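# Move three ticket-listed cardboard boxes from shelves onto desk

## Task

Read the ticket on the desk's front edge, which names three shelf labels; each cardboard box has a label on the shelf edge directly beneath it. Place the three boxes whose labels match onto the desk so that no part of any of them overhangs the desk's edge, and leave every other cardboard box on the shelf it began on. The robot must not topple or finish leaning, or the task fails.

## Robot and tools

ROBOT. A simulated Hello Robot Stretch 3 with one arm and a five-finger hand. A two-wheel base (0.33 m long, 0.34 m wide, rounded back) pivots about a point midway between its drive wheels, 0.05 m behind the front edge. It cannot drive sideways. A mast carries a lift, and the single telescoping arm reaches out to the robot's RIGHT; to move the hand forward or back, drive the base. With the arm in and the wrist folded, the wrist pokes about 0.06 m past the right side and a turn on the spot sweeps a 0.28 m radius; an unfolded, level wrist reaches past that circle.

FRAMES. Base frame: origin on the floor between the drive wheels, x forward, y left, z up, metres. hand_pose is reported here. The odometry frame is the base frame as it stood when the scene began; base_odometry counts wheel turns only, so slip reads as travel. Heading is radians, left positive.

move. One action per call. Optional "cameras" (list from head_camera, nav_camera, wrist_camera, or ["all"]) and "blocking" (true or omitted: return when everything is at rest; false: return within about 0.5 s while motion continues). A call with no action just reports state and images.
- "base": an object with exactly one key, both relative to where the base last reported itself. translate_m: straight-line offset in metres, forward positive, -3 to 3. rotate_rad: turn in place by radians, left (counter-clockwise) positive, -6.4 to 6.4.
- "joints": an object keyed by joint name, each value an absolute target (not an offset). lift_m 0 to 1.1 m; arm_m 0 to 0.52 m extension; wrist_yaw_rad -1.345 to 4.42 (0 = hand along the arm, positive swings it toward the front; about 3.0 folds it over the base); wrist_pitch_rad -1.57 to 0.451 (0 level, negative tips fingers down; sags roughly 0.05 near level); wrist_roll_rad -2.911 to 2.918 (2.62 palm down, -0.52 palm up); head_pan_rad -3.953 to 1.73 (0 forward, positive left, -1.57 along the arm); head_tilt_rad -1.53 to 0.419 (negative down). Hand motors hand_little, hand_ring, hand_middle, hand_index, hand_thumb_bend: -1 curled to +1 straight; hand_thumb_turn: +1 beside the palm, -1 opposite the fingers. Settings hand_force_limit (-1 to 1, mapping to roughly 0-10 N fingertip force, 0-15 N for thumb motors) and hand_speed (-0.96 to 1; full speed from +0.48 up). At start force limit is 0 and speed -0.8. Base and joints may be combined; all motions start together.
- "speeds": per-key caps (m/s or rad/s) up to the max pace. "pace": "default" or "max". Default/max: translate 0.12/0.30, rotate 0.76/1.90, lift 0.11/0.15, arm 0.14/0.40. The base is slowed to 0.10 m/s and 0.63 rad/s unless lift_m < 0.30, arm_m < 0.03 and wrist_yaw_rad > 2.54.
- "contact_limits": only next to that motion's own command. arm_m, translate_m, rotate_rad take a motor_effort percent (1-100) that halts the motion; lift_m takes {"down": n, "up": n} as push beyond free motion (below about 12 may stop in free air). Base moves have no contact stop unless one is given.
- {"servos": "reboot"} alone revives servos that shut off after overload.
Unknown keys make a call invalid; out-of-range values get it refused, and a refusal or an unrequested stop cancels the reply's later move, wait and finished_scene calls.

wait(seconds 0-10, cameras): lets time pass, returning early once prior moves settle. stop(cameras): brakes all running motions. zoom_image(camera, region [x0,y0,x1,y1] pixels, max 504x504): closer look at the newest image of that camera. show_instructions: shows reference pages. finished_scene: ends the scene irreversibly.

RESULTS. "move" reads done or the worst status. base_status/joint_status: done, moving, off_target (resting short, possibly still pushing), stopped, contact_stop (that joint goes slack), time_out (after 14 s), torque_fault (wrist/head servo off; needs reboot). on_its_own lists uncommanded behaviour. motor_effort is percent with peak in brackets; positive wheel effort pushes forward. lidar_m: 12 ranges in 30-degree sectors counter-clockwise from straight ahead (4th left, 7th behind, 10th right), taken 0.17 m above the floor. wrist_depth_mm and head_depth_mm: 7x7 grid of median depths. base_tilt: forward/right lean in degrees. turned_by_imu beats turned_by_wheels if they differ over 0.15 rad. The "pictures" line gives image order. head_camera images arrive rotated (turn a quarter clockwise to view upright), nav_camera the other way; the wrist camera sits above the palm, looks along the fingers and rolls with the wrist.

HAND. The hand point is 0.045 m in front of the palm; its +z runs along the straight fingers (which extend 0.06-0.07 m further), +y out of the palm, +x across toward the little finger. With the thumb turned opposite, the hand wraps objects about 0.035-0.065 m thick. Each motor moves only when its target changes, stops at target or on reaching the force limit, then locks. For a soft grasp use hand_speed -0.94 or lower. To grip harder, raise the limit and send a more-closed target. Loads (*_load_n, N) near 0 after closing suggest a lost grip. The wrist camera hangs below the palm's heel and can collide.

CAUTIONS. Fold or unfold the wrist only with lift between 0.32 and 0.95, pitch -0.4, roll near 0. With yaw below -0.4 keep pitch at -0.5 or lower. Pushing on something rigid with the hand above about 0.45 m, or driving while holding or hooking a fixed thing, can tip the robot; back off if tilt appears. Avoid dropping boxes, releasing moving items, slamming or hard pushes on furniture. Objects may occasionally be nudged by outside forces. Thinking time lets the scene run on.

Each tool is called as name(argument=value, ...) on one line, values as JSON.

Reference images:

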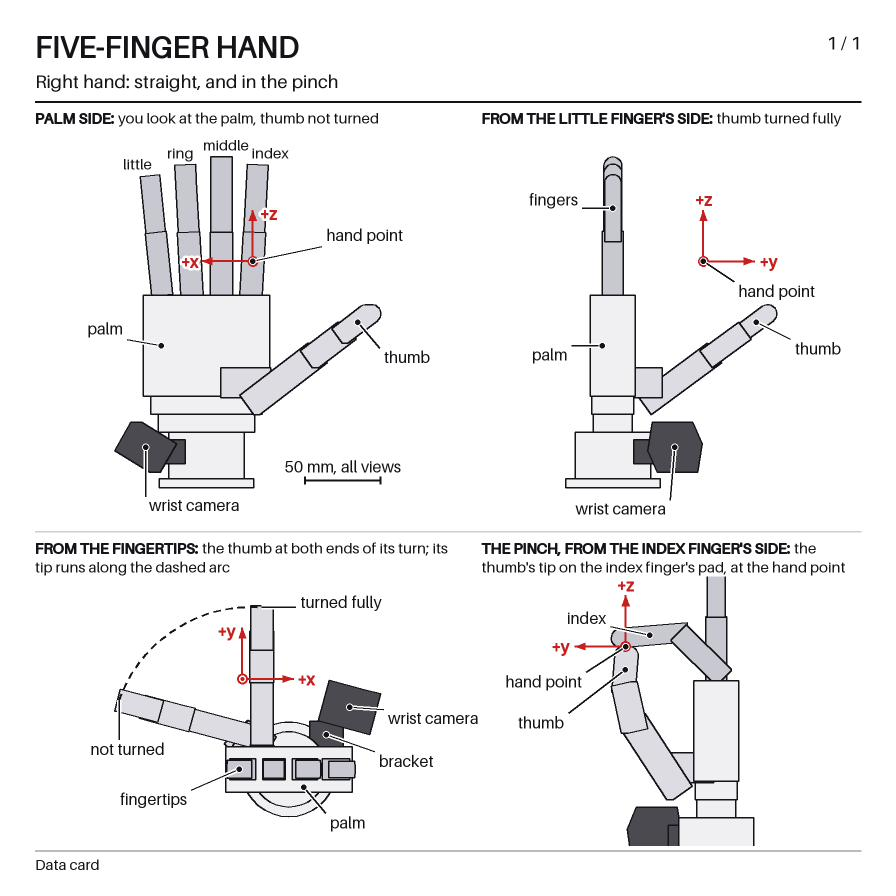

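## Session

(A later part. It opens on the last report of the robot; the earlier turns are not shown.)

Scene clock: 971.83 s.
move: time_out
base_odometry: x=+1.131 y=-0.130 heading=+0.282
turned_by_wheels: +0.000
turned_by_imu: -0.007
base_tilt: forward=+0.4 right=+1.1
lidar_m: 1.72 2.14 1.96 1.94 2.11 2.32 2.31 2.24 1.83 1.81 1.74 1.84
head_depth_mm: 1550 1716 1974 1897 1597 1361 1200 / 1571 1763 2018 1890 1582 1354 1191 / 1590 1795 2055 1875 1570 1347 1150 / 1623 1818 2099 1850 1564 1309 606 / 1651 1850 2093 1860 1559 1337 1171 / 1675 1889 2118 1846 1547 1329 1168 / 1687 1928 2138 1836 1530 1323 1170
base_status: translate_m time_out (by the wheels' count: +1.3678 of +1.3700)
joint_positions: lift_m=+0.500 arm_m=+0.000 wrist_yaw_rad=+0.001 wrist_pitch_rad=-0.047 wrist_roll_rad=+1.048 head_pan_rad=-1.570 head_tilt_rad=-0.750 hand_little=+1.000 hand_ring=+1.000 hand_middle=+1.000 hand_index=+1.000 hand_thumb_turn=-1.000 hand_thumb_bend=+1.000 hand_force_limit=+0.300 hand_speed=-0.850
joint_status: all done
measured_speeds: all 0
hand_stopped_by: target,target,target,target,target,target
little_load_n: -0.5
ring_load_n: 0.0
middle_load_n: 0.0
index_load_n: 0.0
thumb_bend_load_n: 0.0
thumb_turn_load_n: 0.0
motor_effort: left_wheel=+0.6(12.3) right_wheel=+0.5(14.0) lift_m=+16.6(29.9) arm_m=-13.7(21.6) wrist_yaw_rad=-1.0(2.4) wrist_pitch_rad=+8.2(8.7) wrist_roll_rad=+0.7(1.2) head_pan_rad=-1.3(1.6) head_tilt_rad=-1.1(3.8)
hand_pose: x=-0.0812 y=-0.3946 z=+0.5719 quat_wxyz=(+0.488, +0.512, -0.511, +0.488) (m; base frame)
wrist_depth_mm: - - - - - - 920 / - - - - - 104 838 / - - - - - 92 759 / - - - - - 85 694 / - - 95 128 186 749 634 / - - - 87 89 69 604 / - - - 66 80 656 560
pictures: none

move(base={"translate_m":1.2})

move(base={"translate_m":0.17})

move(base={"rotate_rad":0.5725}, cameras=["head_camera"])

Scene clock: 989.57 s.
move: done
base_odometry: x=+2.283 y=+0.204 heading=+0.282
turned_by_wheels: +0.000
turned_by_imu: -0.005
base_tilt: forward=+0.4 right=+1.0
lidar_m: 0.54 0.63 1.26 1.77 1.93 2.96 3.46 2.48 2.00 1.50 0.99 0.53
head_depth_mm: 1687 1887 2129 1898 1592 1368 1203 / 1711 1909 2139 1880 1586 1352 1193 / 1738 1903 1695 1855 1573 1356 1148 / 1782 1934 1704 1843 1565 1322 605 / 1791 2039 2202 1852 1546 1351 1176 / 1833 2056 2179 1852 1553 1335 1174 / 1702 1837 1911 1779 1413 1320 1163
base_status: done
joint_positions: lift_m=+0.500 arm_m=+0.000 wrist_yaw_rad=+0.001 wrist_pitch_rad=-0.047 wrist_roll_rad=+1.048 head_pan_rad=-1.570 head_tilt_rad=-0.750 hand_little=+1.000 hand_ring=+1.000 hand_middle=+1.000 hand_index=+1.000 hand_thumb_turn=-1.000 hand_thumb_bend=+1.000 hand_force_limit=+0.300 hand_speed=-0.850
joint_status: not commanded
measured_speeds: all 0
hand_stopped_by: target,target,target,target,target,target
little_load_n: 0.0
ring_load_n: 0.0
middle_load_n: 0.0
index_load_n: 0.0
thumb_bend_load_n: 0.0
thumb_turn_load_n: 0.0
motor_effort: left_wheel=+2.9(12.7) right_wheel=+7.1(13.5) lift_m=+18.7(19.4) arm_m=-5.1(12.2) wrist_yaw_rad=-1.9(3.1) wrist_pitch_rad=+8.2(8.8) wrist_roll_rad=+0.8(1.3) head_pan_rad=-2.2(2.5) head_tilt_rad=-0.1(2.1)
hand_pose: x=-0.0812 y=-0.3946 z=+0.5719 quat_wxyz=(+0.488, +0.512, -0.511, +0.488) (m; base frame)
wrist_depth_mm: - - - - - - 917 / - - - - - 104 823 / - - - - - 93 753 / - - - - - 86 701 / 682 - 94 127 187 733 639 / 714 701 - 87 89 69 601 / 729 - - 66 80 665 555
pictures: none

Scene clock: 992.40 s.
move: done
base_odometry: x=+2.447 y=+0.251 heading=+0.282
turned_by_wheels: +0.000
turned_by_imu: -0.002
base_tilt: forward=+0.4 right=+1.0
lidar_m: 0.65 0.49 1.00 1.75 1.90 2.92 3.46 2.52 1.54 0.93 0.78 0.37
head_depth_mm: 1723 1919 2158 1914 1592 1376 1194 / 1738 1889 1716 1837 1575 1358 1184 / 1768 1942 1704 1849 1575 1352 1147 / 1792 2014 2183 1868 1556 1323 607 / 1826 2056 2243 1863 1560 1340 1174 / 1736 1874 2022 1261 1400 1318 1173 / 766 894 1032 1136 1011 1232 1113
base_status: done
joint_positions: lift_m=+0.500 arm_m=+0.000 wrist_yaw_rad=+0.001 wrist_pitch_rad=-0.047 wrist_roll_rad=+1.048 head_pan_rad=-1.570 head_tilt_rad=-0.750 hand_little=+1.000 hand_ring=+1.000 hand_middle=+1.000 hand_index=+1.000 hand_thumb_turn=-1.000 hand_thumb_bend=+1.000 hand_force_limit=+0.300 hand_speed=-0.850
joint_status: not commanded
measured_speeds: all 0
hand_stopped_by: target,target,target,target,target,target
little_load_n: 0.0
ring_load_n: 0.0
middle_load_n: 0.0
index_load_n: 0.0
thumb_bend_load_n: 0.0
thumb_turn_load_n: 0.0
motor_effort: left_wheel=+6.5(13.1) right_wheel=+2.9(11.0) lift_m=+18.7(19.7) arm_m=-3.6(5.2) wrist_yaw_rad=-1.5(2.6) wrist_pitch_rad=+8.4(8.6) wrist_roll_rad=+0.8(1.2) head_pan_rad=-2.1(2.7) head_tilt_rad=+0.0(1.5)
hand_pose: x=-0.0812 y=-0.3946 z=+0.5719 quat_wxyz=(+0.488, +0.512, -0.511, +0.488) (m; base frame)
wrist_depth_mm: - - - - - - 906 / - - - - - 104 824 / - - - - - 93 784 / 644 - - - - 85 689 / 675 694 95 127 187 723 642 / 676 719 - 87 89 69 617 / 592 - - 66 80 664 550
pictures: none

Scene clock: 994.43 s.
move: done
base_odometry: x=+2.447 y=+0.251 heading=+0.854
turned_by_wheels: +0.572
turned_by_imu: +0.569
base_tilt: forward=+0.4 right=+1.0
lidar_m: 0.49 1.09 1.75 1.95 3.15 3.47 2.43 1.53 0.94 0.75 0.37 0.65
head_depth_mm: 777 885 1027 1842 1593 1363 1197 / 812 935 1056 1155 1457 1358 1196 / 798 629 1145 1145 1353 1332 1148 / 743 562 1051 1140 1000 1214 606 / 701 533 923 1074 973 1168 1134 / 654 526 825 952 962 849 1081 / 611 520 442 847 925 830 842
base_status: done
joint_positions: lift_m=+0.500 arm_m=+0.000 wrist_yaw_rad=+0.001 wrist_pitch_rad=-0.047 wrist_roll_rad=+1.048 head_pan_rad=-1.570 head_tilt_rad=-0.750 hand_little=+1.000 hand_ring=+1.000 hand_middle=+1.000 hand_index=+1.000 hand_thumb_turn=-1.000 hand_thumb_bend=+1.000 hand_force_limit=+0.300 hand_speed=-0.850
joint_status: not commanded
measured_speeds: all 0
hand_stopped_by: target,target,target,target,target,target
little_load_n: 0.0
ring_load_n: 0.0
middle_load_n: 0.0
index_load_n: 0.0
thumb_bend_load_n: 0.0
thumb_turn_load_n: 0.0
motor_effort: left_wheel=-11.4(15.6) right_wheel=+8.5(13.8) lift_m=+19.4(19.7) arm_m=-4.8(4.8) wrist_yaw_rad=-0.2(1.9) wrist_pitch_rad=+8.0(8.8) wrist_roll_rad=+0.5(1.1) head_pan_rad=-2.3(3.0) head_tilt_rad=+0.1(1.7)
hand_pose: x=-0.0813 y=-0.3946 z=+0.5719 quat_wxyz=(+0.488, +0.512, -0.512, +0.488) (m; base frame)
wrist_depth_mm: 476 667 681 623 - - 943 / 526 626 738 717 647 104 842 / 509 566 658 732 571 92 711 / 469 526 575 655 475 86 633 / 444 471 94 127 374 617 568 / 414 440 - 87 89 69 506 / 387 - - 66 80 573 471
pictures: head_camera (sideways)

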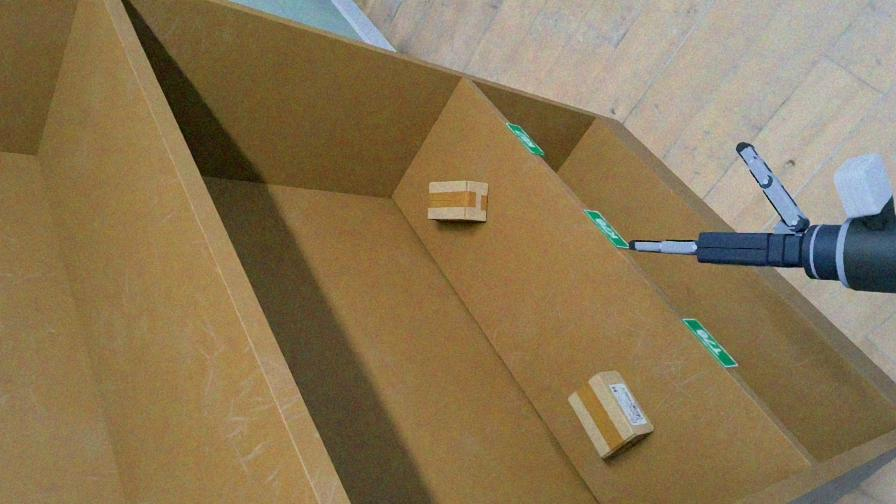

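zoom_image(camera="head_camera", region=[380, 140, 540, 260])

Scaled by 3.150 from the camera's 896x504 image, which has a finer 1280x720 frame.

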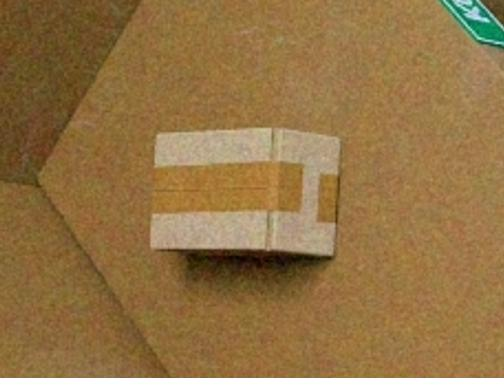

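move(base={"translate_m":0.004}, joints={"arm_m":0.33,"lift_m":0.458}, cameras=["head_camera","wrist_camera"])

zoom_image(camera="head_camera", region=[380, 140, 620, 320])

Scene clock: 1018.10 s.
move: done
base_odometry: x=+2.449 y=+0.254 heading=+0.854
turned_by_wheels: +0.000
turned_by_imu: +0.000
base_tilt: forward=+0.4 right=+1.1
lidar_m: 0.48 1.08 1.75 1.94 3.15 3.64 2.44 1.53 0.94 0.74 0.37 0.65
head_depth_mm: 777 885 1019 1855 1584 1362 1201 / 811 946 1063 1150 1446 1359 1172 / 794 626 1145 1129 846 694 1125 / 740 561 1038 1138 875 1221 1176 / 694 530 923 1070 977 1167 1128 / 650 526 821 940 963 848 1082 / 607 522 442 841 921 832 828
base_status: done
joint_positions: lift_m=+0.458 arm_m=+0.330 wrist_yaw_rad=+0.001 wrist_pitch_rad=-0.048 wrist_roll_rad=+1.048 head_pan_rad=-1.570 head_tilt_rad=-0.750 hand_little=+1.000 hand_ring=+1.000 hand_middle=+1.000 hand_index=+1.000 hand_thumb_turn=-1.000 hand_thumb_bend=+1.000 hand_force_limit=+0.300 hand_speed=-0.850
joint_status: all done
measured_speeds: all 0
hand_stopped_by: target,target,target,target,target,target
little_load_n: 0.0
ring_load_n: 0.0
middle_load_n: 0.0
index_load_n: 0.0
thumb_bend_load_n: 0.0
thumb_turn_load_n: 0.5
motor_effort: left_wheel=+2.3(9.3) right_wheel=+7.6(11.2) lift_m=+15.7(18.8) arm_m=+18.9(26.7) wrist_yaw_rad=-0.3(2.5) wrist_pitch_rad=+8.1(8.7) wrist_roll_rad=+0.7(1.1) head_pan_rad=-2.9(3.3) head_tilt_rad=+0.1(1.9)
hand_pose: x=-0.0813 y=-0.7246 z=+0.5297 quat_wxyz=(+0.488, +0.512, -0.512, +0.488) (m; base frame)
wrist_depth_mm: 347 402 423 390 361 264 196 / 320 362 419 441 397 103 158 / 294 326 374 434 237 93 138 / 271 295 337 391 247 86 125 / 255 274 97 124 270 131 116 / 236 251 - 87 89 69 109 / 220 - - 66 80 118 98
pictures: head_camera (sideways), wrist_camera

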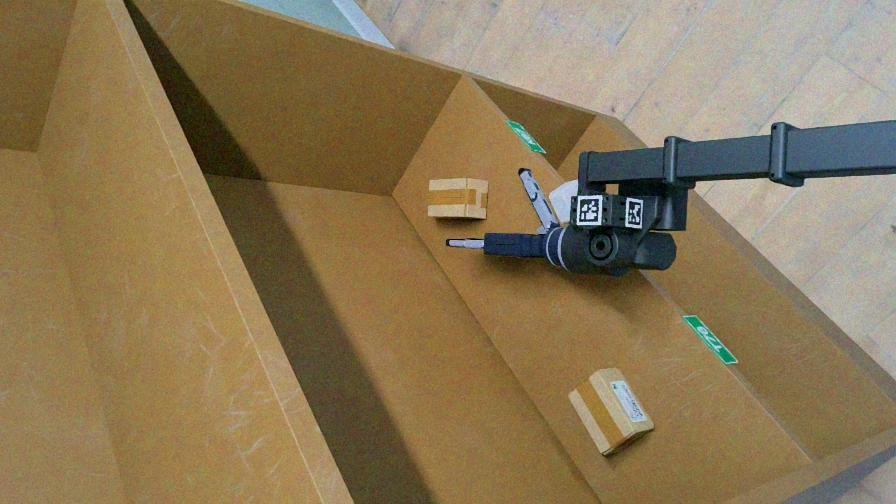

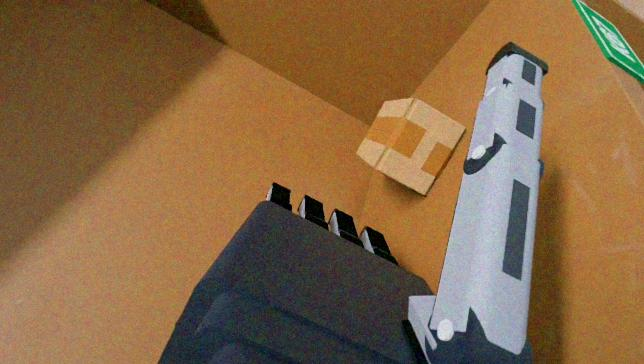

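Scaled by 2.100 from the camera's 896x504 image, which has a finer 1280x720 frame.

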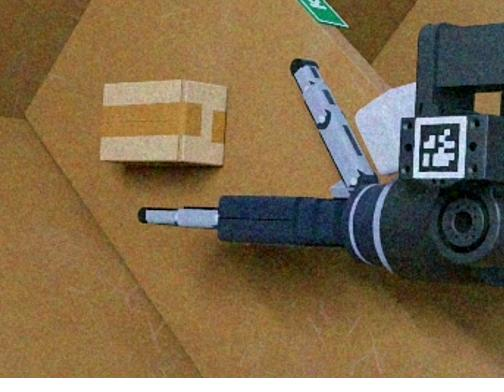

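move(base={"translate_m":-0.014})

move(joints={"arm_m":0.365}, cameras=["head_camera","wrist_camera"])

zoom_image(camera="head_camera", region=[380, 140, 620, 320])

Scene clock: 1133.97 s.
move: done
base_odometry: x=+2.440 y=+0.243 heading=+0.854
turned_by_wheels: +0.000
turned_by_imu: +0.000
base_tilt: forward=+0.4 right=+1.0
lidar_m: 0.50 1.10 1.76 1.95 3.15 3.65 2.42 1.52 0.93 0.76 0.38 0.66
head_depth_mm: 771 878 1048 1912 1587 1374 1191 / 810 939 1060 1151 1475 1354 1177 / 798 631 1148 1141 846 693 1122 / 754 565 1064 1132 876 1241 1184 / 707 531 938 1077 971 1172 1139 / 662 527 836 957 966 850 1099 / 619 519 444 858 925 825 849
base_status: done
joint_positions: lift_m=+0.458 arm_m=+0.330 wrist_yaw_rad=+0.001 wrist_pitch_rad=-0.048 wrist_roll_rad=+1.048 head_pan_rad=-1.570 head_tilt_rad=-0.750 hand_little=+1.000 hand_ring=+1.000 hand_middle=+1.000 hand_index=+1.000 hand_thumb_turn=-1.000 hand_thumb_bend=+1.000 hand_force_limit=+0.300 hand_speed=-0.850
joint_status: not commanded
measured_speeds: all 0
hand_stopped_by: target,target,target,target,target,target
little_load_n: 0.0
ring_load_n: 0.0
middle_load_n: 0.0
index_load_n: 0.0
thumb_bend_load_n: 0.0
thumb_turn_load_n: 0.5
motor_effort: left_wheel=-9.5(12.7) right_wheel=-1.2(7.9) lift_m=+16.7(17.5) arm_m=+8.9(11.7) wrist_yaw_rad=-0.3(2.2) wrist_pitch_rad=+8.7(8.7) wrist_roll_rad=+0.5(1.2) head_pan_rad=-3.7(3.7) head_tilt_rad=+1.7(1.8)
hand_pose: x=-0.0813 y=-0.7246 z=+0.5297 quat_wxyz=(+0.488, +0.512, -0.512, +0.488) (m; base frame)
wrist_depth_mm: 366 414 408 377 351 263 305 / 332 370 432 432 389 103 171 / 307 337 383 450 261 92 146 / 282 309 352 389 242 85 125 / 260 287 96 123 271 132 116 / 245 259 - 87 89 69 108 / 228 - - 67 80 118 98
pictures: none

Scene clock: 1135.27 s.
move: done
base_odometry: x=+2.440 y=+0.243 heading=+0.854
turned_by_wheels: +0.000
turned_by_imu: +0.000
base_tilt: forward=+0.4 right=+1.1
lidar_m: 0.50 1.10 1.75 1.96 3.14 3.44 2.43 1.52 0.93 0.76 0.38 0.66
head_depth_mm: 770 878 1041 1878 1600 1365 1201 / 808 941 1053 1146 1477 1361 1180 / 797 632 1148 1142 772 681 1128 / 752 565 1062 1133 859 1269 1187 / 709 530 937 1074 971 1167 1139 / 662 527 838 963 967 848 1100 / 619 521 445 858 923 830 847
base_status: not commanded
joint_positions: lift_m=+0.458 arm_m=+0.365 wrist_yaw_rad=+0.001 wrist_pitch_rad=-0.048 wrist_roll_rad=+1.048 head_pan_rad=-1.570 head_tilt_rad=-0.750 hand_little=+1.000 hand_ring=+1.000 hand_middle=+1.000 hand_index=+1.000 hand_thumb_turn=-1.000 hand_thumb_bend=+1.000 hand_force_limit=+0.300 hand_speed=-0.850
joint_status: all done
measured_speeds: all 0
hand_stopped_by: target,target,target,target,target,target
little_load_n: 0.0
ring_load_n: 0.0
middle_load_n: 0.0
index_load_n: 0.0
thumb_bend_load_n: 0.0
thumb_turn_load_n: 0.5
motor_effort: left_wheel=-9.6(9.6) right_wheel=-1.8(3.0) lift_m=+17.0(17.3) arm_m=+18.4(25.6) wrist_yaw_rad=-0.5(1.7) wrist_pitch_rad=+8.1(8.8) wrist_roll_rad=+0.6(1.1) head_pan_rad=-3.1(3.4) head_tilt_rad=+0.6(2.1)
hand_pose: x=-0.0813 y=-0.7596 z=+0.5297 quat_wxyz=(+0.488, +0.512, -0.512, +0.488) (m; base frame)
wrist_depth_mm: 341 378 377 350 327 262 173 / 307 345 400 410 362 103 151 / 280 311 357 414 228 93 138 / 260 288 324 368 207 86 125 / 241 265 96 123 253 131 116 / 226 241 - 87 89 69 108 / 212 - - 67 80 118 98
pictures: head_camera (sideways), wrist_camera

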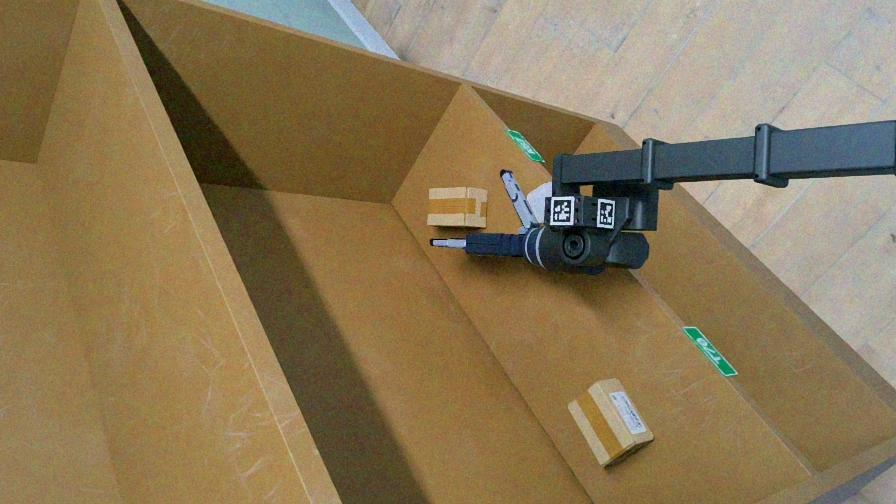

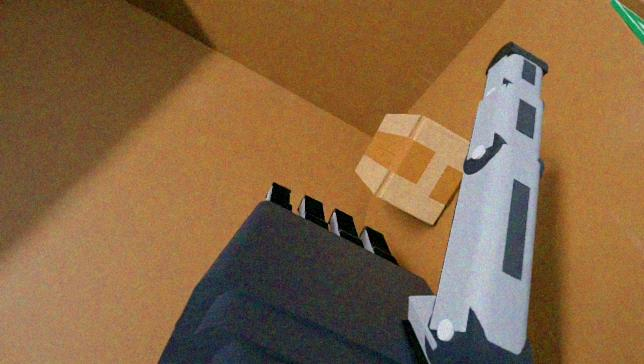

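Scaled by 2.100 from the camera's 896x504 image, which has a finer 1280x720 frame.

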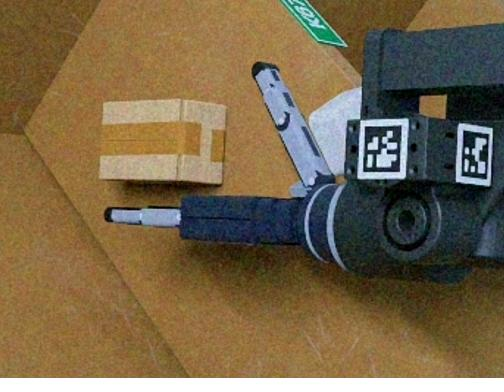

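move(joints={"arm_m":0.422}, speeds={"arm_m":0.04}, contact_limits={"arm_m":34}, cameras=["head_camera","wrist_camera"])

zoom_image(camera="head_camera", region=[380, 140, 620, 320])

Scene clock: 1155.03 s.
move: done
base_odometry: x=+2.440 y=+0.243 heading=+0.854
turned_by_wheels: +0.000
turned_by_imu: +0.000
base_tilt: forward=+0.4 right=+1.1
lidar_m: 0.50 1.10 1.75 1.96 3.14 3.45 2.41 1.52 0.93 0.76 0.38 0.66
head_depth_mm: 770 872 1044 1904 1582 1377 1206 / 807 940 1052 1149 1483 1359 1170 / 799 631 1149 1145 806 683 1126 / 751 565 1065 1135 890 1260 1181 / 708 531 935 1068 974 1170 1140 / 663 526 841 958 965 851 1100 / 618 521 443 859 924 828 844
base_status: not commanded
joint_positions: lift_m=+0.458 arm_m=+0.422 wrist_yaw_rad=+0.001 wrist_pitch_rad=-0.048 wrist_roll_rad=+1.048 head_pan_rad=-1.570 head_tilt_rad=-0.750 hand_little=+1.000 hand_ring=+1.000 hand_middle=+1.000 hand_index=+1.000 hand_thumb_turn=-1.000 hand_thumb_bend=+1.000 hand_force_limit=+0.300 hand_speed=-0.850
joint_status: all done
measured_speeds: all 0
hand_stopped_by: target,target,target,target,target,target
little_load_n: 0.0
ring_load_n: 0.0
middle_load_n: 0.0
index_load_n: 0.0
thumb_bend_load_n: 0.0
thumb_turn_load_n: 0.0
motor_effort: left_wheel=-9.2(9.6) right_wheel=-1.4(2.4) lift_m=+18.1(18.4) arm_m=+19.6(25.1) wrist_yaw_rad=-1.3(2.1) wrist_pitch_rad=+8.1(8.8) wrist_roll_rad=+0.3(1.0) head_pan_rad=-3.1(3.7) head_tilt_rad=+1.9(2.8)
contact_limits: arm_m 34 (drawing in: default 42, maximum 57; extending or still: default 49, maximum 68)
hand_pose: x=-0.0813 y=-0.8166 z=+0.5297 quat_wxyz=(+0.488, +0.512, -0.512, +0.488) (m; base frame)
wrist_depth_mm: 295 331 337 311 287 256 166 / 268 301 344 351 321 104 152 / 242 272 308 362 210 93 137 / 226 247 281 324 175 85 124 / 210 229 96 124 187 131 115 / 195 209 - 87 89 69 108 / 186 193 - 66 80 118 98
pictures: head_camera (sideways), wrist_camera

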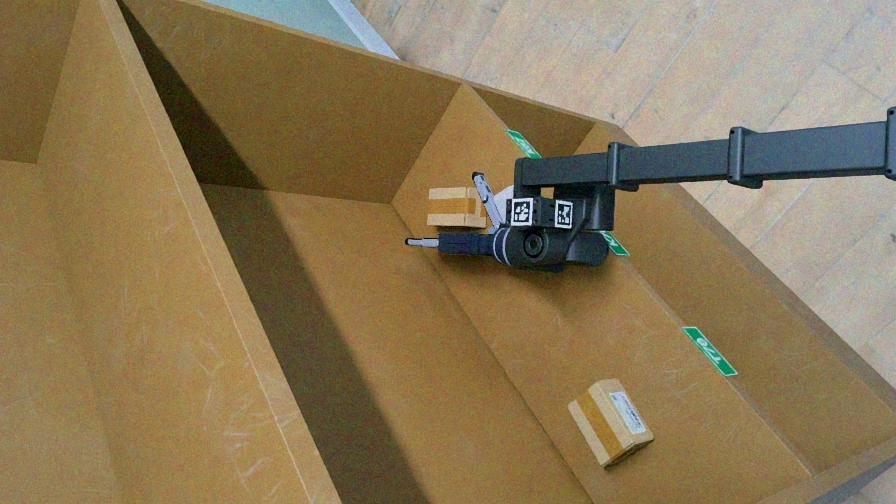

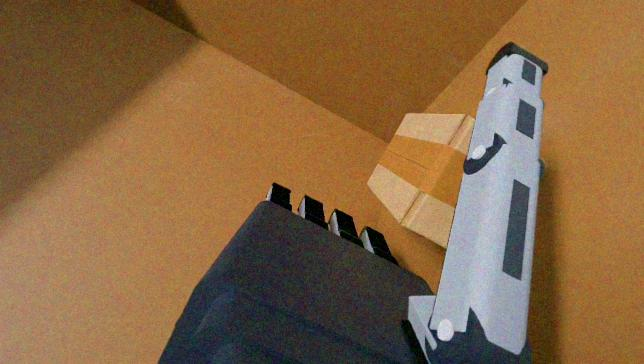

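Scaled by 2.100 from the camera's 896x504 image, which has a finer 1280x720 frame.

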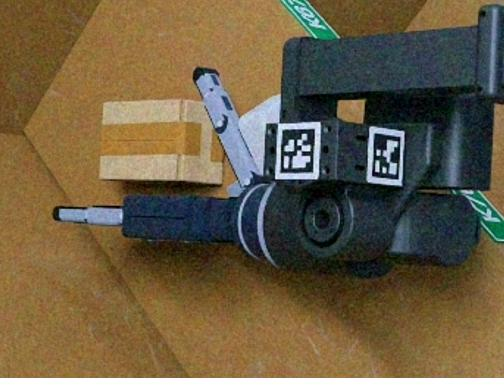

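move(base={"translate_m":-0.009}, speeds={"translate_m":0.03})

move(joints={"arm_m":0.434}, speeds={"arm_m":0.04}, contact_limits={"arm_m":34})

move(joints={"hand_thumb_bend":-0.2,"hand_speed":-0.9,"hand_force_limit":-0.4}, cameras=["head_camera","wrist_camera"])

zoom_image(camera="head_camera", region=[380, 140, 620, 320])

Scene clock: 1174.20 s.
move: done
base_odometry: x=+2.434 y=+0.237 heading=+0.854
turned_by_wheels: +0.000
turned_by_imu: +0.000
base_tilt: forward=+0.4 right=+1.1
lidar_m: 0.51 1.11 1.76 1.96 3.15 3.42 2.41 1.52 0.93 0.77 0.38 0.66
head_depth_mm: 767 869 1899 1908 1585 1364 1196 / 805 933 1042 1152 1491 1360 1174 / 798 984 1139 1144 805 681 1128 / 762 587 1073 1121 891 1278 1179 / 718 533 946 1076 968 1182 1148 / 669 527 849 975 958 849 1103 / 625 521 751 867 932 827 939
base_status: done
joint_positions: lift_m=+0.458 arm_m=+0.422 wrist_yaw_rad=+0.001 wrist_pitch_rad=-0.048 wrist_roll_rad=+1.048 head_pan_rad=-1.570 head_tilt_rad=-0.750 hand_little=+1.000 hand_ring=+1.000 hand_middle=+1.000 hand_index=+1.000 hand_thumb_turn=-1.000 hand_thumb_bend=+1.000 hand_force_limit=+0.300 hand_speed=-0.850
joint_status: not commanded
measured_speeds: all 0
hand_stopped_by: target,target,target,target,target,target
little_load_n: 0.0
ring_load_n: 0.0
middle_load_n: 0.0
index_load_n: 0.0
thumb_bend_load_n: 0.0
thumb_turn_load_n: 0.5
motor_effort: left_wheel=-9.4(13.2) right_wheel=-2.7(7.7) lift_m=+18.7(19.4) arm_m=+19.7(20.1) wrist_yaw_rad=+0.0(1.5) wrist_pitch_rad=+8.2(9.2) wrist_roll_rad=+0.8(0.9) head_pan_rad=-3.1(3.4) head_tilt_rad=+1.6(3.1)
contact_limits: arm_m 34 (drawing in: default 42, maximum 57; extending or still: default 49, maximum 68)
hand_pose: x=-0.0813 y=-0.8166 z=+0.5297 quat_wxyz=(+0.488, +0.512, -0.512, +0.488) (m; base frame)
wrist_depth_mm: 299 334 333 307 282 253 167 / 274 306 358 342 318 104 151 / 250 279 315 368 325 93 137 / 232 257 289 327 177 85 125 / 215 236 96 123 154 131 116 / 201 214 - 87 89 69 108 / 187 197 - 66 80 118 97
pictures: none

Scene clock: 1175.07 s.
move: done
base_odometry: x=+2.434 y=+0.237 heading=+0.854
turned_by_wheels: +0.000
turned_by_imu: +0.000
base_tilt: forward=+0.4 right=+1.1
lidar_m: 0.51 1.11 1.75 1.97 3.15 3.44 2.42 1.52 0.93 0.76 0.38 0.67
head_depth_mm: 771 870 1875 1898 1592 1367 1198 / 808 937 1039 1158 1483 1359 1174 / 796 990 1144 1141 810 683 1129 / 759 587 1075 1126 914 1259 1181 / 716 533 949 1074 973 1186 1146 / 670 527 846 973 962 852 1099 / 626 521 752 866 934 830 934
base_status: not commanded
joint_positions: lift_m=+0.458 arm_m=+0.434 wrist_yaw_rad=+0.001 wrist_pitch_rad=-0.048 wrist_roll_rad=+1.048 head_pan_rad=-1.570 head_tilt_rad=-0.750 hand_little=+1.000 hand_ring=+1.000 hand_middle=+1.000 hand_index=+1.000 hand_thumb_turn=-1.000 hand_thumb_bend=+1.000 hand_force_limit=+0.300 hand_speed=-0.850
joint_status: all done
measured_speeds: all 0
hand_stopped_by: target,target,target,target,target,target
little_load_n: 0.0
ring_load_n: 0.0
middle_load_n: 0.0
index_load_n: 0.0
thumb_bend_load_n: 0.0
thumb_turn_load_n: 0.0
motor_effort: left_wheel=-9.4(10.0) right_wheel=-2.6(3.7) lift_m=+18.6(19.8) arm_m=+19.0(25.5) wrist_yaw_rad=-0.8(1.6) wrist_pitch_rad=+8.1(8.7) wrist_roll_rad=+0.8(0.8) head_pan_rad=-3.0(3.4) head_tilt_rad=+1.4(2.8)
contact_limits: arm_m 34 (drawing in: default 42, maximum 57; extending or still: default 49, maximum 68)
hand_pose: x=-0.0813 y=-0.8286 z=+0.5297 quat_wxyz=(+0.488, +0.512, -0.512, +0.488) (m; base frame)
wrist_depth_mm: 295 326 321 294 273 246 168 / 266 298 345 334 311 103 150 / 244 272 312 356 328 93 138 / 225 246 275 319 169 86 125 / 208 226 97 124 144 131 116 / 194 207 - 87 89 69 108 / 185 191 - 66 80 117 98
pictures: none

Scene clock: 1180.53 s.
move: off_target
base_odometry: x=+2.434 y=+0.237 heading=+0.854
turned_by_wheels: +0.000
turned_by_imu: +0.000
base_tilt: forward=+0.4 right=+1.1
lidar_m: 0.51 1.11 1.76 1.96 3.14 3.44 2.42 1.52 0.93 0.77 0.38 0.67
head_depth_mm: 771 871 1890 1893 1595 1373 1199 / 807 937 1043 1157 1478 1360 1175 / 798 987 1143 1171 812 682 1127 / 760 587 1072 1126 913 1273 1178 / 716 532 946 1077 975 1183 1150 / 669 526 850 975 967 851 1103 / 626 520 750 867 937 827 934
base_status: not commanded
joint_positions: lift_m=+0.458 arm_m=+0.434 wrist_yaw_rad=+0.000 wrist_pitch_rad=-0.048 wrist_roll_rad=+1.048 head_pan_rad=-1.570 head_tilt_rad=-0.750 hand_little=+1.000 hand_ring=+1.000 hand_middle=+1.000 hand_index=+1.000 hand_thumb_turn=-1.000 hand_thumb_bend=+0.270 hand_force_limit=-0.400 hand_speed=-0.900
joint_status: hand_thumb_bend off_target (ended at +0.270, target -0.200); the others done
measured_speeds: all 0
hand_stopped_by: target,target,target,target,force,target
little_load_n: 0.0
ring_load_n: 0.0
middle_load_n: 0.0
index_load_n: 0.0
thumb_bend_load_n: 5.0
thumb_turn_load_n: 0.0
motor_effort: left_wheel=-9.7(9.9) right_wheel=-1.5(3.7) lift_m=+20.1(20.3) arm_m=+12.1(19.5) wrist_yaw_rad=+0.2(1.9) wrist_pitch_rad=+8.1(8.8) wrist_roll_rad=+0.5(1.1) head_pan_rad=-2.8(3.6) head_tilt_rad=+2.7(3.5)
contact_limits: arm_m 34 (drawing in: default 42, maximum 57; extending or still: default 49, maximum 68)
hand_pose: x=-0.0813 y=-0.8285 z=+0.5297 quat_wxyz=(+0.488, +0.512, -0.512, +0.488) (m; base frame)
wrist_depth_mm: 293 325 321 295 271 246 167 / 262 298 343 333 307 224 151 / 244 271 308 358 329 192 138 / 225 245 277 321 173 148 125 / 209 227 96 123 152 133 115 / 194 207 - 87 102 121 108 / 184 191 - 66 80 118 98
pictures: head_camera (sideways), wrist_camera

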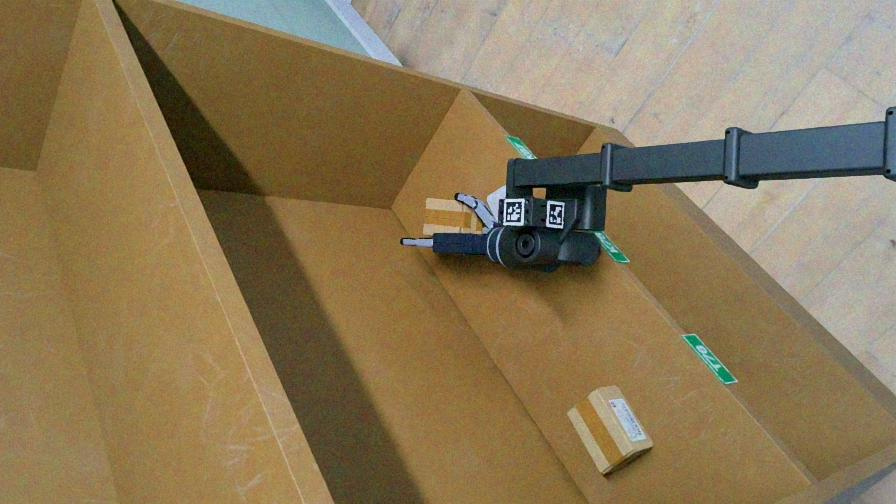

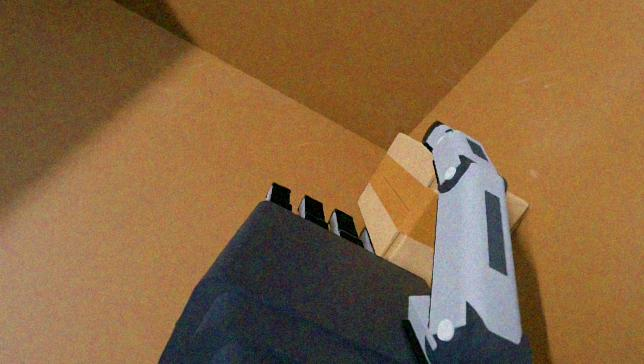

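Scaled by 2.100 from the camera's 896x504 image, which has a finer 1280x720 frame.

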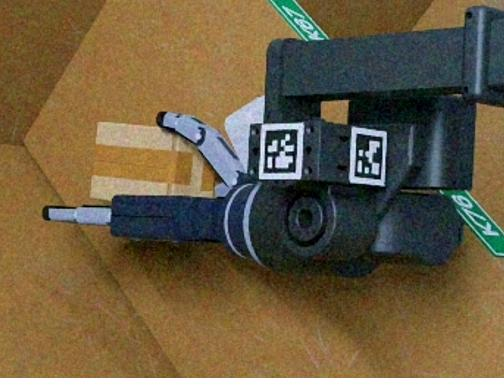

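move(joints={"hand_index":0.6,"hand_middle":0.6,"hand_ring":0.6,"hand_little":0.6,"hand_thumb_bend":-0.3,"hand_force_limit":0.25})

move(joints={"lift_m":0.54}, speeds={"lift_m":0.05}, cameras=["head_camera","wrist_camera"])

Scene clock: 1187.90 s.
move: off_target
base_odometry: x=+2.434 y=+0.237 heading=+0.854
turned_by_wheels: +0.000
turned_by_imu: +0.000
base_tilt: forward=+0.4 right=+1.1
lidar_m: 0.51 1.11 1.76 1.97 3.18 3.45 2.41 1.52 0.93 0.77 0.38 0.67
head_depth_mm: 770 872 1870 1905 1592 1360 1200 / 808 938 1041 1154 1474 1357 1176 / 798 990 1145 1175 809 683 1129 / 758 589 1078 1109 917 1267 1176 / 716 533 945 1080 975 1184 1149 / 669 527 846 967 964 849 1093 / 626 521 755 864 937 831 935
base_status: not commanded
joint_positions: lift_m=+0.458 arm_m=+0.434 wrist_yaw_rad=+0.000 wrist_pitch_rad=-0.048 wrist_roll_rad=+1.049 head_pan_rad=-1.570 head_tilt_rad=-0.750 hand_little=+0.600 hand_ring=+0.600 hand_middle=+0.600 hand_index=+0.901 hand_thumb_turn=-1.000 hand_thumb_bend=+0.255 hand_force_limit=+0.250 hand_speed=-0.900
joint_status: hand_index off_target (ended at +0.901, target +0.600); hand_thumb_bend off_target (ended at +0.255, target -0.300); the others done
measured_speeds: all 0
hand_stopped_by: target,target,target,force,force,target
little_load_n: 0.0
ring_load_n: 0.0
middle_load_n: 0.0
index_load_n: 6.5
thumb_bend_load_n: 12.0
thumb_turn_load_n: -1.0
motor_effort: left_wheel=-9.4(9.8) right_wheel=-2.9(3.6) lift_m=+20.8(21.3) arm_m=+5.3(8.1) wrist_yaw_rad=-0.9(1.9) wrist_pitch_rad=+8.4(8.7) wrist_roll_rad=-0.4(1.0) head_pan_rad=-3.1(3.3) head_tilt_rad=+2.2(3.7)
contact_limits: arm_m 34 (drawing in: default 42, maximum 57; extending or still: default 49, maximum 68)
hand_pose: x=-0.0813 y=-0.8285 z=+0.5297 quat_wxyz=(+0.487, +0.512, -0.512, +0.488) (m; base frame)
wrist_depth_mm: 293 326 318 295 274 247 167 / 263 297 344 335 310 228 151 / 244 268 309 358 325 190 137 / 223 245 281 184 173 150 125 / 209 225 97 123 152 134 115 / 194 208 - 87 102 121 108 / 184 192 - 67 80 117 98
pictures: none

Scene clock: 1190.07 s.
move: done
base_odometry: x=+2.434 y=+0.237 heading=+0.854
turned_by_wheels: +0.000
turned_by_imu: +0.000
base_tilt: forward=+0.4 right=+1.1
lidar_m: 0.51 1.11 1.76 1.96 3.14 3.43 2.42 1.52 0.92 0.77 0.38 0.67
head_depth_mm: 771 872 1872 1904 1587 1367 1202 / 805 938 1046 1152 1484 1309 500 / 798 989 1142 992 761 1292 1170 / 761 589 1068 955 973 1266 1185 / 715 534 951 1077 977 1189 1145 / 667 527 848 967 967 849 1100 / 625 520 751 864 937 829 936
base_status: not commanded
joint_positions: lift_m=+0.540 arm_m=+0.434 wrist_yaw_rad=+0.000 wrist_pitch_rad=-0.057 wrist_roll_rad=+1.050 head_pan_rad=-1.570 head_tilt_rad=-0.750 hand_little=+0.600 hand_ring=+0.600 hand_middle=+0.600 hand_index=+0.901 hand_thumb_turn=-1.000 hand_thumb_bend=+0.255 hand_force_limit=+0.250 hand_speed=-0.900
joint_status: all done
measured_speeds: all 0
hand_stopped_by: target,target,target,force,force,target
little_load_n: 0.0
ring_load_n: 0.0
middle_load_n: 0.0
index_load_n: 6.0
thumb_bend_load_n: 12.0
thumb_turn_load_n: -1.0
motor_effort: left_wheel=-9.1(9.8) right_wheel=-2.9(3.5) lift_m=+37.1(39.3) arm_m=+3.0(5.7) wrist_yaw_rad=-0.3(2.1) wrist_pitch_rad=+10.2(10.6) wrist_roll_rad=-0.3(0.4) head_pan_rad=-2.5(3.5) head_tilt_rad=+3.1(3.8)
contact_limits: arm_m 34 (drawing in: default 42, maximum 57; extending or still: default 49, maximum 68)
hand_pose: x=-0.0813 y=-0.8279 z=+0.6094 quat_wxyz=(+0.485, +0.514, -0.514, +0.486) (m; base frame)
wrist_depth_mm: 291 326 321 295 274 256 235 / 263 294 344 338 310 286 251 / 242 269 307 355 334 313 229 / 224 247 277 185 172 250 212 / 209 227 96 123 152 147 195 / 194 208 - 87 102 205 182 / 185 193 - 66 80 200 170
pictures: head_camera (sideways), wrist_camera

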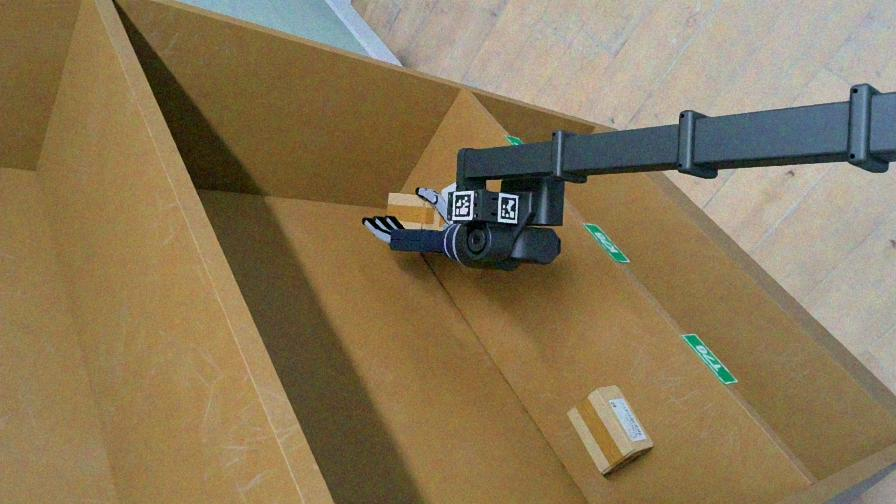

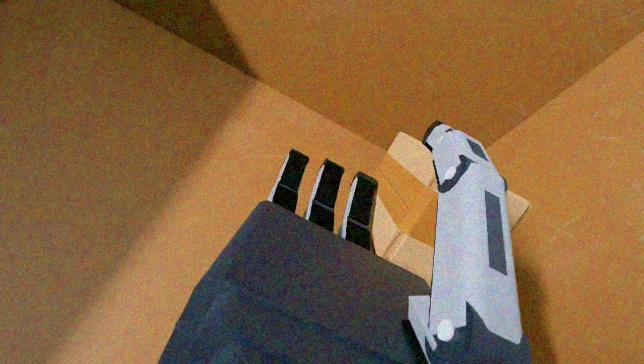

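move(joints={"arm_m":0.0,"lift_m":0.6}, speeds={"arm_m":0.1,"lift_m":0.05}, cameras=["head_camera","wrist_camera"])

move(base={"translate_m":-0.12}, joints={"wrist_yaw_rad":1.57}, speeds={"wrist_yaw_rad":0.8})

move(base={"rotate_rad":-0.692}, cameras=["head_camera","wrist_camera"])

Scene clock: 1221.60 s.
move: done
base_odometry: x=+2.434 y=+0.237 heading=+0.854
turned_by_wheels: +0.000
turned_by_imu: +0.000
base_tilt: forward=+0.4 right=+1.0
lidar_m: 0.51 1.11 1.76 1.96 3.16 3.43 2.41 1.51 0.93 0.77 0.38 0.67
head_depth_mm: 773 872 1873 1906 1601 1368 1195 / 808 935 1046 1157 1489 1362 1196 / 798 987 1146 1171 1065 1280 509 / 759 589 1069 1146 976 670 505 / 715 534 948 1076 974 1197 1140 / 669 528 851 970 968 854 1099 / 627 523 750 870 934 830 928
base_status: not commanded
joint_positions: lift_m=+0.600 arm_m=+0.000 wrist_yaw_rad=+0.000 wrist_pitch_rad=-0.058 wrist_roll_rad=+1.050 head_pan_rad=-1.570 head_tilt_rad=-0.750 hand_little=+0.600 hand_ring=+0.600 hand_middle=+0.600 hand_index=+0.901 hand_thumb_turn=-1.000 hand_thumb_bend=+0.255 hand_force_limit=+0.250 hand_speed=-0.900
joint_status: all done
measured_speeds: all 0
hand_stopped_by: target,target,target,force,force,target
little_load_n: 0.0
ring_load_n: 0.0
middle_load_n: 0.0
index_load_n: 6.0
thumb_bend_load_n: 11.5
thumb_turn_load_n: -1.0
motor_effort: left_wheel=-9.3(9.8) right_wheel=-1.6(3.8) lift_m=+37.7(40.1) arm_m=-20.6(29.3) wrist_yaw_rad=-0.7(2.1) wrist_pitch_rad=+10.0(10.9) wrist_roll_rad=-0.3(0.5) head_pan_rad=-2.5(3.4) head_tilt_rad=+1.9(4.3)
hand_pose: x=-0.0813 y=-0.3938 z=+0.6690 quat_wxyz=(+0.485, +0.514, -0.515, +0.486) (m; base frame)
wrist_depth_mm: 367 521 668 623 - - - / 398 592 729 698 656 - 954 / 447 576 664 774 670 680 842 / 473 532 601 185 173 735 687 / 455 486 94 123 151 151 646 / 424 445 - 87 103 669 592 / 393 - - 66 80 648 552
pictures: head_camera (sideways), wrist_camera

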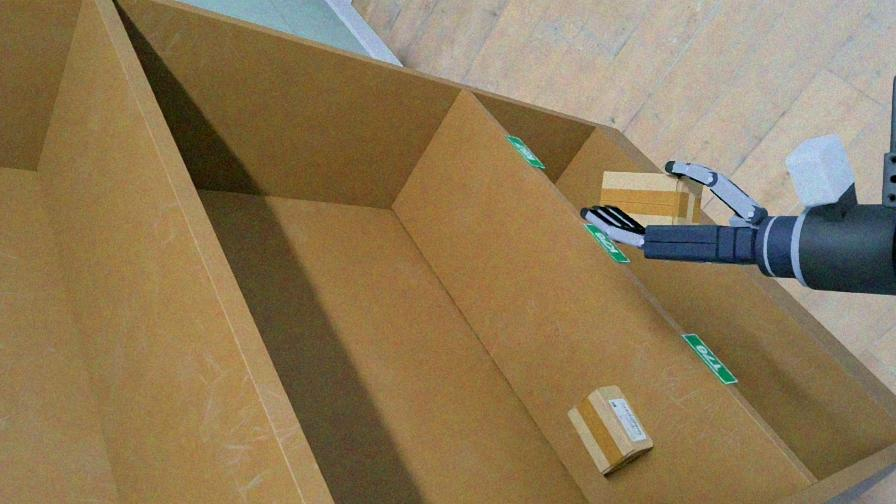

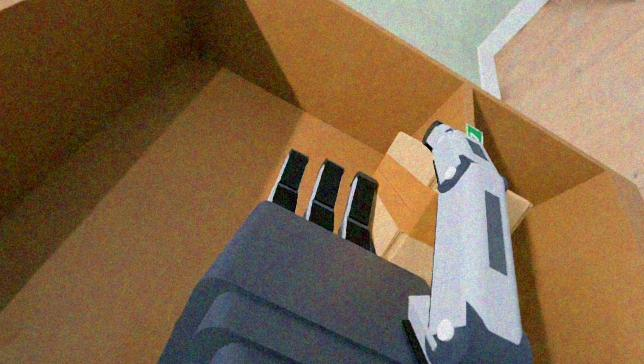

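Scene clock: 1224.17 s.
move: done
base_odometry: x=+2.355 y=+0.146 heading=+0.854
turned_by_wheels: +0.000
turned_by_imu: +0.000
base_tilt: forward=+0.4 right=+1.0
lidar_m: 0.63 1.28 1.83 2.05 3.29 3.56 2.32 1.45 1.43 0.87 0.73 0.46
head_depth_mm: 1434 1727 2113 1907 1588 1369 1201 / 764 901 1791 1883 1577 1352 1199 / 784 923 1039 1157 1465 1358 1188 / 791 1005 1140 1169 1388 1323 1182 / 776 937 1090 1149 1023 1266 1171 / 733 582 973 1091 964 1207 1129 / 697 546 882 994 959 879 1097
base_status: done
joint_positions: lift_m=+0.600 arm_m=+0.000 wrist_yaw_rad=+1.569 wrist_pitch_rad=-0.058 wrist_roll_rad=+1.050 head_pan_rad=-1.570 head_tilt_rad=-0.750 hand_little=+0.600 hand_ring=+0.600 hand_middle=+0.600 hand_index=+0.901 hand_thumb_turn=-1.000 hand_thumb_bend=+0.255 hand_force_limit=+0.250 hand_speed=-0.900
joint_status: all done
measured_speeds: all 0
hand_stopped_by: target,target,target,force,force,target
little_load_n: 0.0
ring_load_n: 0.0
middle_load_n: 0.5
index_load_n: 6.0
thumb_bend_load_n: 11.5
thumb_turn_load_n: -1.0
motor_effort: left_wheel=-3.5(13.7) right_wheel=-6.2(7.6) lift_m=+37.8(38.0) arm_m=-16.3(20.5) wrist_yaw_rad=+1.2(9.1) wrist_pitch_rad=+10.4(10.6) wrist_roll_rad=-0.3(0.6) head_pan_rad=-2.7(3.1) head_tilt_rad=+2.2(3.5)
hand_pose: x=+0.2274 y=-0.2054 z=+0.6690 quat_wxyz=(+0.000, +0.728, -0.001, +0.686) (m; base frame)
wrist_depth_mm: - - 591 563 258 306 364 / - - - - 595 274 309 / - 599 672 - 138 608 282 / - 555 608 183 173 94 618 / - - 93 123 152 85 701 / - - - 87 102 769 682 / - - - 66 80 728 642
pictures: none

Scene clock: 1226.40 s.
move: done
base_odometry: x=+2.355 y=+0.146 heading=+0.162
turned_by_wheels: -0.692
turned_by_imu: -0.686
base_tilt: forward=+0.4 right=+1.1
lidar_m: 0.46 0.63 0.64 1.84 1.92 2.66 3.53 2.66 1.98 1.42 0.90 0.75
head_depth_mm: 1676 1876 2152 1911 1592 1373 1194 / 1668 1899 2114 1885 1584 1363 1194 / 1683 1867 1738 1821 1564 1350 1183 / 1685 1845 1651 1792 1557 1346 1185 / 1700 1843 1645 1796 1550 1339 1179 / 1707 1926 2126 1820 1540 1336 1171 / 1708 1930 2107 1830 1536 1339 1170
base_status: done
joint_positions: lift_m=+0.600 arm_m=+0.000 wrist_yaw_rad=+1.569 wrist_pitch_rad=-0.058 wrist_roll_rad=+1.050 head_pan_rad=-1.570 head_tilt_rad=-0.750 hand_little=+0.600 hand_ring=+0.600 hand_middle=+0.600 hand_index=+0.901 hand_thumb_turn=-1.000 hand_thumb_bend=+0.255 hand_force_limit=+0.250 hand_speed=-0.900
joint_status: not commanded
measured_speeds: all 0
hand_stopped_by: target,target,target,force,force,target
little_load_n: 0.0
ring_load_n: 0.0
middle_load_n: 0.0
index_load_n: 6.0
thumb_bend_load_n: 12.0
thumb_turn_load_n: -1.0
motor_effort: left_wheel=+11.0(15.2) right_wheel=-7.6(11.8) lift_m=+37.3(38.0) arm_m=-15.0(16.1) wrist_yaw_rad=-0.1(2.4) wrist_pitch_rad=+10.1(10.7) wrist_roll_rad=-0.3(0.6) head_pan_rad=-2.3(3.1) head_tilt_rad=+2.5(3.4)
hand_pose: x=+0.2274 y=-0.2054 z=+0.6690 quat_wxyz=(+0.000, +0.728, -0.001, +0.686) (m; base frame)
wrist_depth_mm: 370 511 585 592 602 587 406 / 405 600 596 615 625 498 638 / 418 585 632 620 618 431 665 / 372 421 572 186 173 401 679 / - - 94 123 151 151 621 / - - - 87 103 677 597 / 636 - - 66 80 658 551
pictures: head_camera (sideways), wrist_camera

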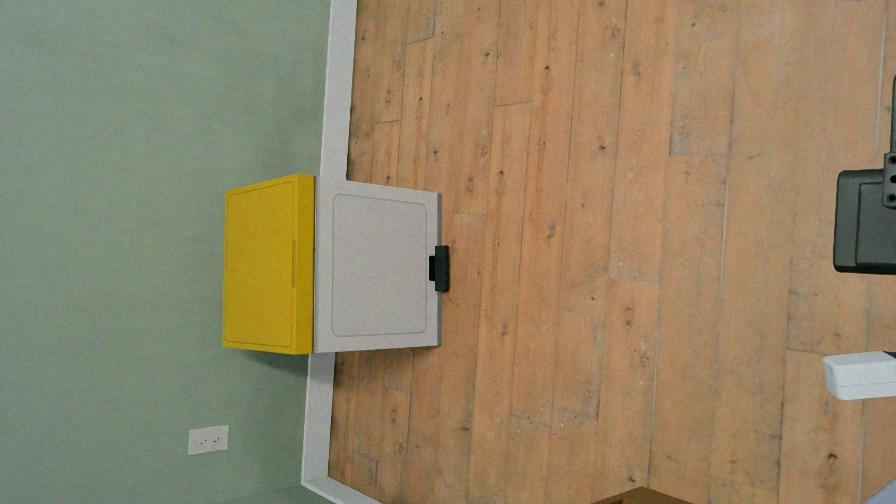

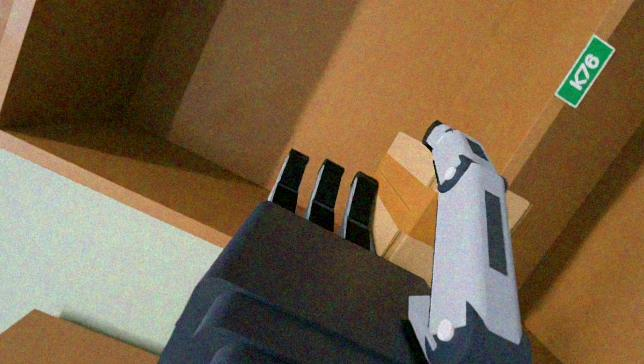

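move(base={"translate_m":-1.31}, joints={"lift_m":0.93})

move(base={"translate_m":-1.307})

move(base={"rotate_rad":-1.545}, cameras=["head_camera"])

Scene clock: 1245.93 s.
move: done
base_odometry: x=+1.063 y=-0.065 heading=+0.162
turned_by_wheels: +0.000
turned_by_imu: +0.006
base_tilt: forward=+0.5 right=+1.1
lidar_m: 1.78 2.11 1.93 1.87 1.95 2.73 2.25 2.38 1.94 1.89 1.83 1.92
head_depth_mm: 1643 1850 2122 1967 - - 1175 / 1651 1850 2117 1906 - - 1176 / 1658 1871 2106 1905 - - 1141 / 1665 1867 2102 1874 1605 - 1144 / 1678 1901 2108 1858 1553 1428 1124 / 1690 1893 2148 1834 1558 - - / 1684 1921 2135 1837 - - -
base_status: done
joint_positions: lift_m=+0.930 arm_m=+0.000 wrist_yaw_rad=+1.569 wrist_pitch_rad=-0.058 wrist_roll_rad=+1.050 head_pan_rad=-1.570 head_tilt_rad=-0.750 hand_little=+0.600 hand_ring=+0.600 hand_middle=+0.600 hand_index=+0.901 hand_thumb_turn=-1.000 hand_thumb_bend=+0.255 hand_force_limit=+0.250 hand_speed=-0.900
joint_status: all done
measured_speeds: all 0
hand_stopped_by: target,target,target,force,force,target
little_load_n: 0.0
ring_load_n: 0.0
middle_load_n: 0.0
index_load_n: 6.5
thumb_bend_load_n: 12.0
thumb_turn_load_n: -1.0
motor_effort: left_wheel=-7.9(13.1) right_wheel=-3.1(13.3) lift_m=+37.6(40.8) arm_m=-20.1(21.7) wrist_yaw_rad=+0.6(2.6) wrist_pitch_rad=+10.3(10.8) wrist_roll_rad=-0.1(0.8) head_pan_rad=-2.1(3.2) head_tilt_rad=+0.1(3.1)
hand_pose: x=+0.2274 y=-0.2054 z=+0.9990 quat_wxyz=(+0.000, +0.728, -0.001, +0.686) (m; base frame)
wrist_depth_mm: - - - - - - - / - - - - - - - / - - - - - - - / - - - 188 172 - - / - - 94 124 151 152 - / - - - 87 102 - - / - - - 66 80 - 922
pictures: none

Scene clock: 1260.13 s.
move: done
base_odometry: x=-0.227 y=-0.276 heading=+0.162
turned_by_wheels: +0.000
turned_by_imu: +0.006
base_tilt: forward=+0.4 right=+1.0
lidar_m: 3.09 2.61 1.96 1.90 1.89 0.98 0.73 0.99 1.87 1.83 1.93 2.70
head_depth_mm: 1593 1813 2076 1955 - - 1179 / 1612 1798 2065 1898 - - 1172 / 1610 1805 2065 1897 - - 1149 / 1628 1817 2098 1865 1594 - 1139 / 1629 1835 2076 1845 1568 1423 1124 / 1639 1833 2103 1851 1554 - - / 1649 1882 2094 1845 - - -
base_status: done
joint_positions: lift_m=+0.930 arm_m=+0.000 wrist_yaw_rad=+1.569 wrist_pitch_rad=-0.058 wrist_roll_rad=+1.050 head_pan_rad=-1.570 head_tilt_rad=-0.750 hand_little=+0.600 hand_ring=+0.600 hand_middle=+0.600 hand_index=+0.901 hand_thumb_turn=-1.000 hand_thumb_bend=+0.255 hand_force_limit=+0.250 hand_speed=-0.900
joint_status: not commanded
measured_speeds: all 0
hand_stopped_by: target,target,target,force,force,target
little_load_n: 0.0
ring_load_n: -0.5
middle_load_n: 0.0
index_load_n: 6.0
thumb_bend_load_n: 11.5
thumb_turn_load_n: -1.0
motor_effort: left_wheel=-9.1(13.5) right_wheel=-2.7(13.3) lift_m=+36.6(38.2) arm_m=-16.6(20.4) wrist_yaw_rad=+0.7(2.3) wrist_pitch_rad=+10.1(11.0) wrist_roll_rad=-0.2(0.6) head_pan_rad=-2.1(3.1) head_tilt_rad=-1.2(1.7)
hand_pose: x=+0.2274 y=-0.2054 z=+0.9990 quat_wxyz=(+0.000, +0.728, -0.001, +0.686) (m; base frame)
wrist_depth_mm: - - - - - - - / - - - - - - - / - - - - - - - / - - - 188 174 - - / - - 94 124 151 151 - / - - - 87 102 - - / - - - 66 80 - 948
pictures: none

Scene clock: 1263.70 s.
move: done
base_odometry: x=-0.227 y=-0.276 heading=-1.383
turned_by_wheels: -1.545
turned_by_imu: -1.534
base_tilt: forward=+0.5 right=+1.0
lidar_m: 1.83 1.95 2.75 3.08 2.59 1.96 1.90 1.86 0.98 0.73 0.98 1.86
head_depth_mm: 1178 1164 882 766 - - 1176 / 1185 1154 871 764 - - 1172 / 1202 1137 865 756 - - 1146 / 1203 1127 855 753 1602 - 1141 / 1210 1110 849 1050 1513 1400 1120 / 1219 1105 843 1317 1521 - - / 1230 1095 834 1700 - - -
base_status: done
joint_positions: lift_m=+0.930 arm_m=+0.000 wrist_yaw_rad=+1.569 wrist_pitch_rad=-0.058 wrist_roll_rad=+1.050 head_pan_rad=-1.570 head_tilt_rad=-0.750 hand_little=+0.600 hand_ring=+0.600 hand_middle=+0.600 hand_index=+0.901 hand_thumb_turn=-1.000 hand_thumb_bend=+0.255 hand_force_limit=+0.250 hand_speed=-0.900
joint_status: not commanded
measured_speeds: all 0
hand_stopped_by: target,target,target,force,force,target
little_load_n: 0.0
ring_load_n: 0.0
middle_load_n: 0.0
index_load_n: 6.0
thumb_bend_load_n: 11.5
thumb_turn_load_n: -1.0
motor_effort: left_wheel=+9.3(14.5) right_wheel=-8.3(12.5) lift_m=+36.4(37.3) arm_m=-19.8(21.7) wrist_yaw_rad=-0.3(1.8) wrist_pitch_rad=+10.1(10.8) wrist_roll_rad=-0.1(0.5) head_pan_rad=-2.0(2.6) head_tilt_rad=-0.8(1.9)
hand_pose: x=+0.2274 y=-0.2053 z=+0.9990 quat_wxyz=(+0.000, +0.728, -0.001, +0.686) (m; base frame)
wrist_depth_mm: - - - - - - - / - - - - - - - / - - - - - - - / - - - 189 172 - - / - - 94 123 151 151 - / - - - 87 102 - - / - - - 66 80 - 920
pictures: head_camera (sideways)

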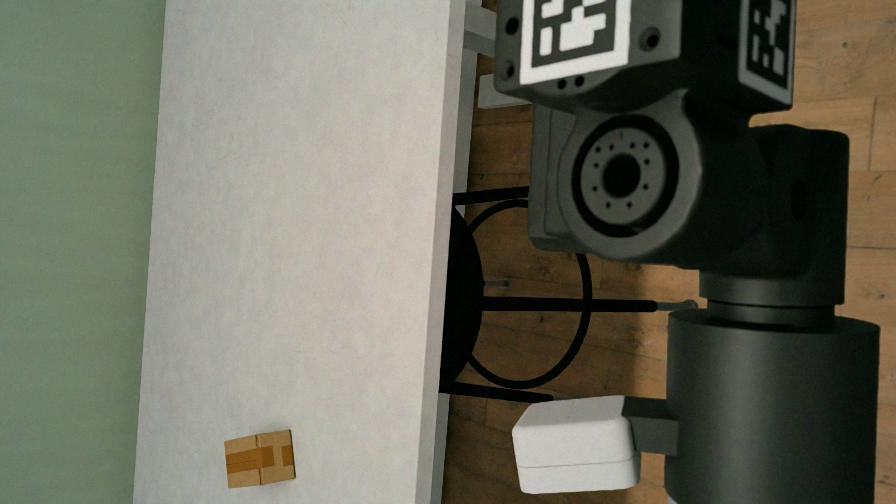

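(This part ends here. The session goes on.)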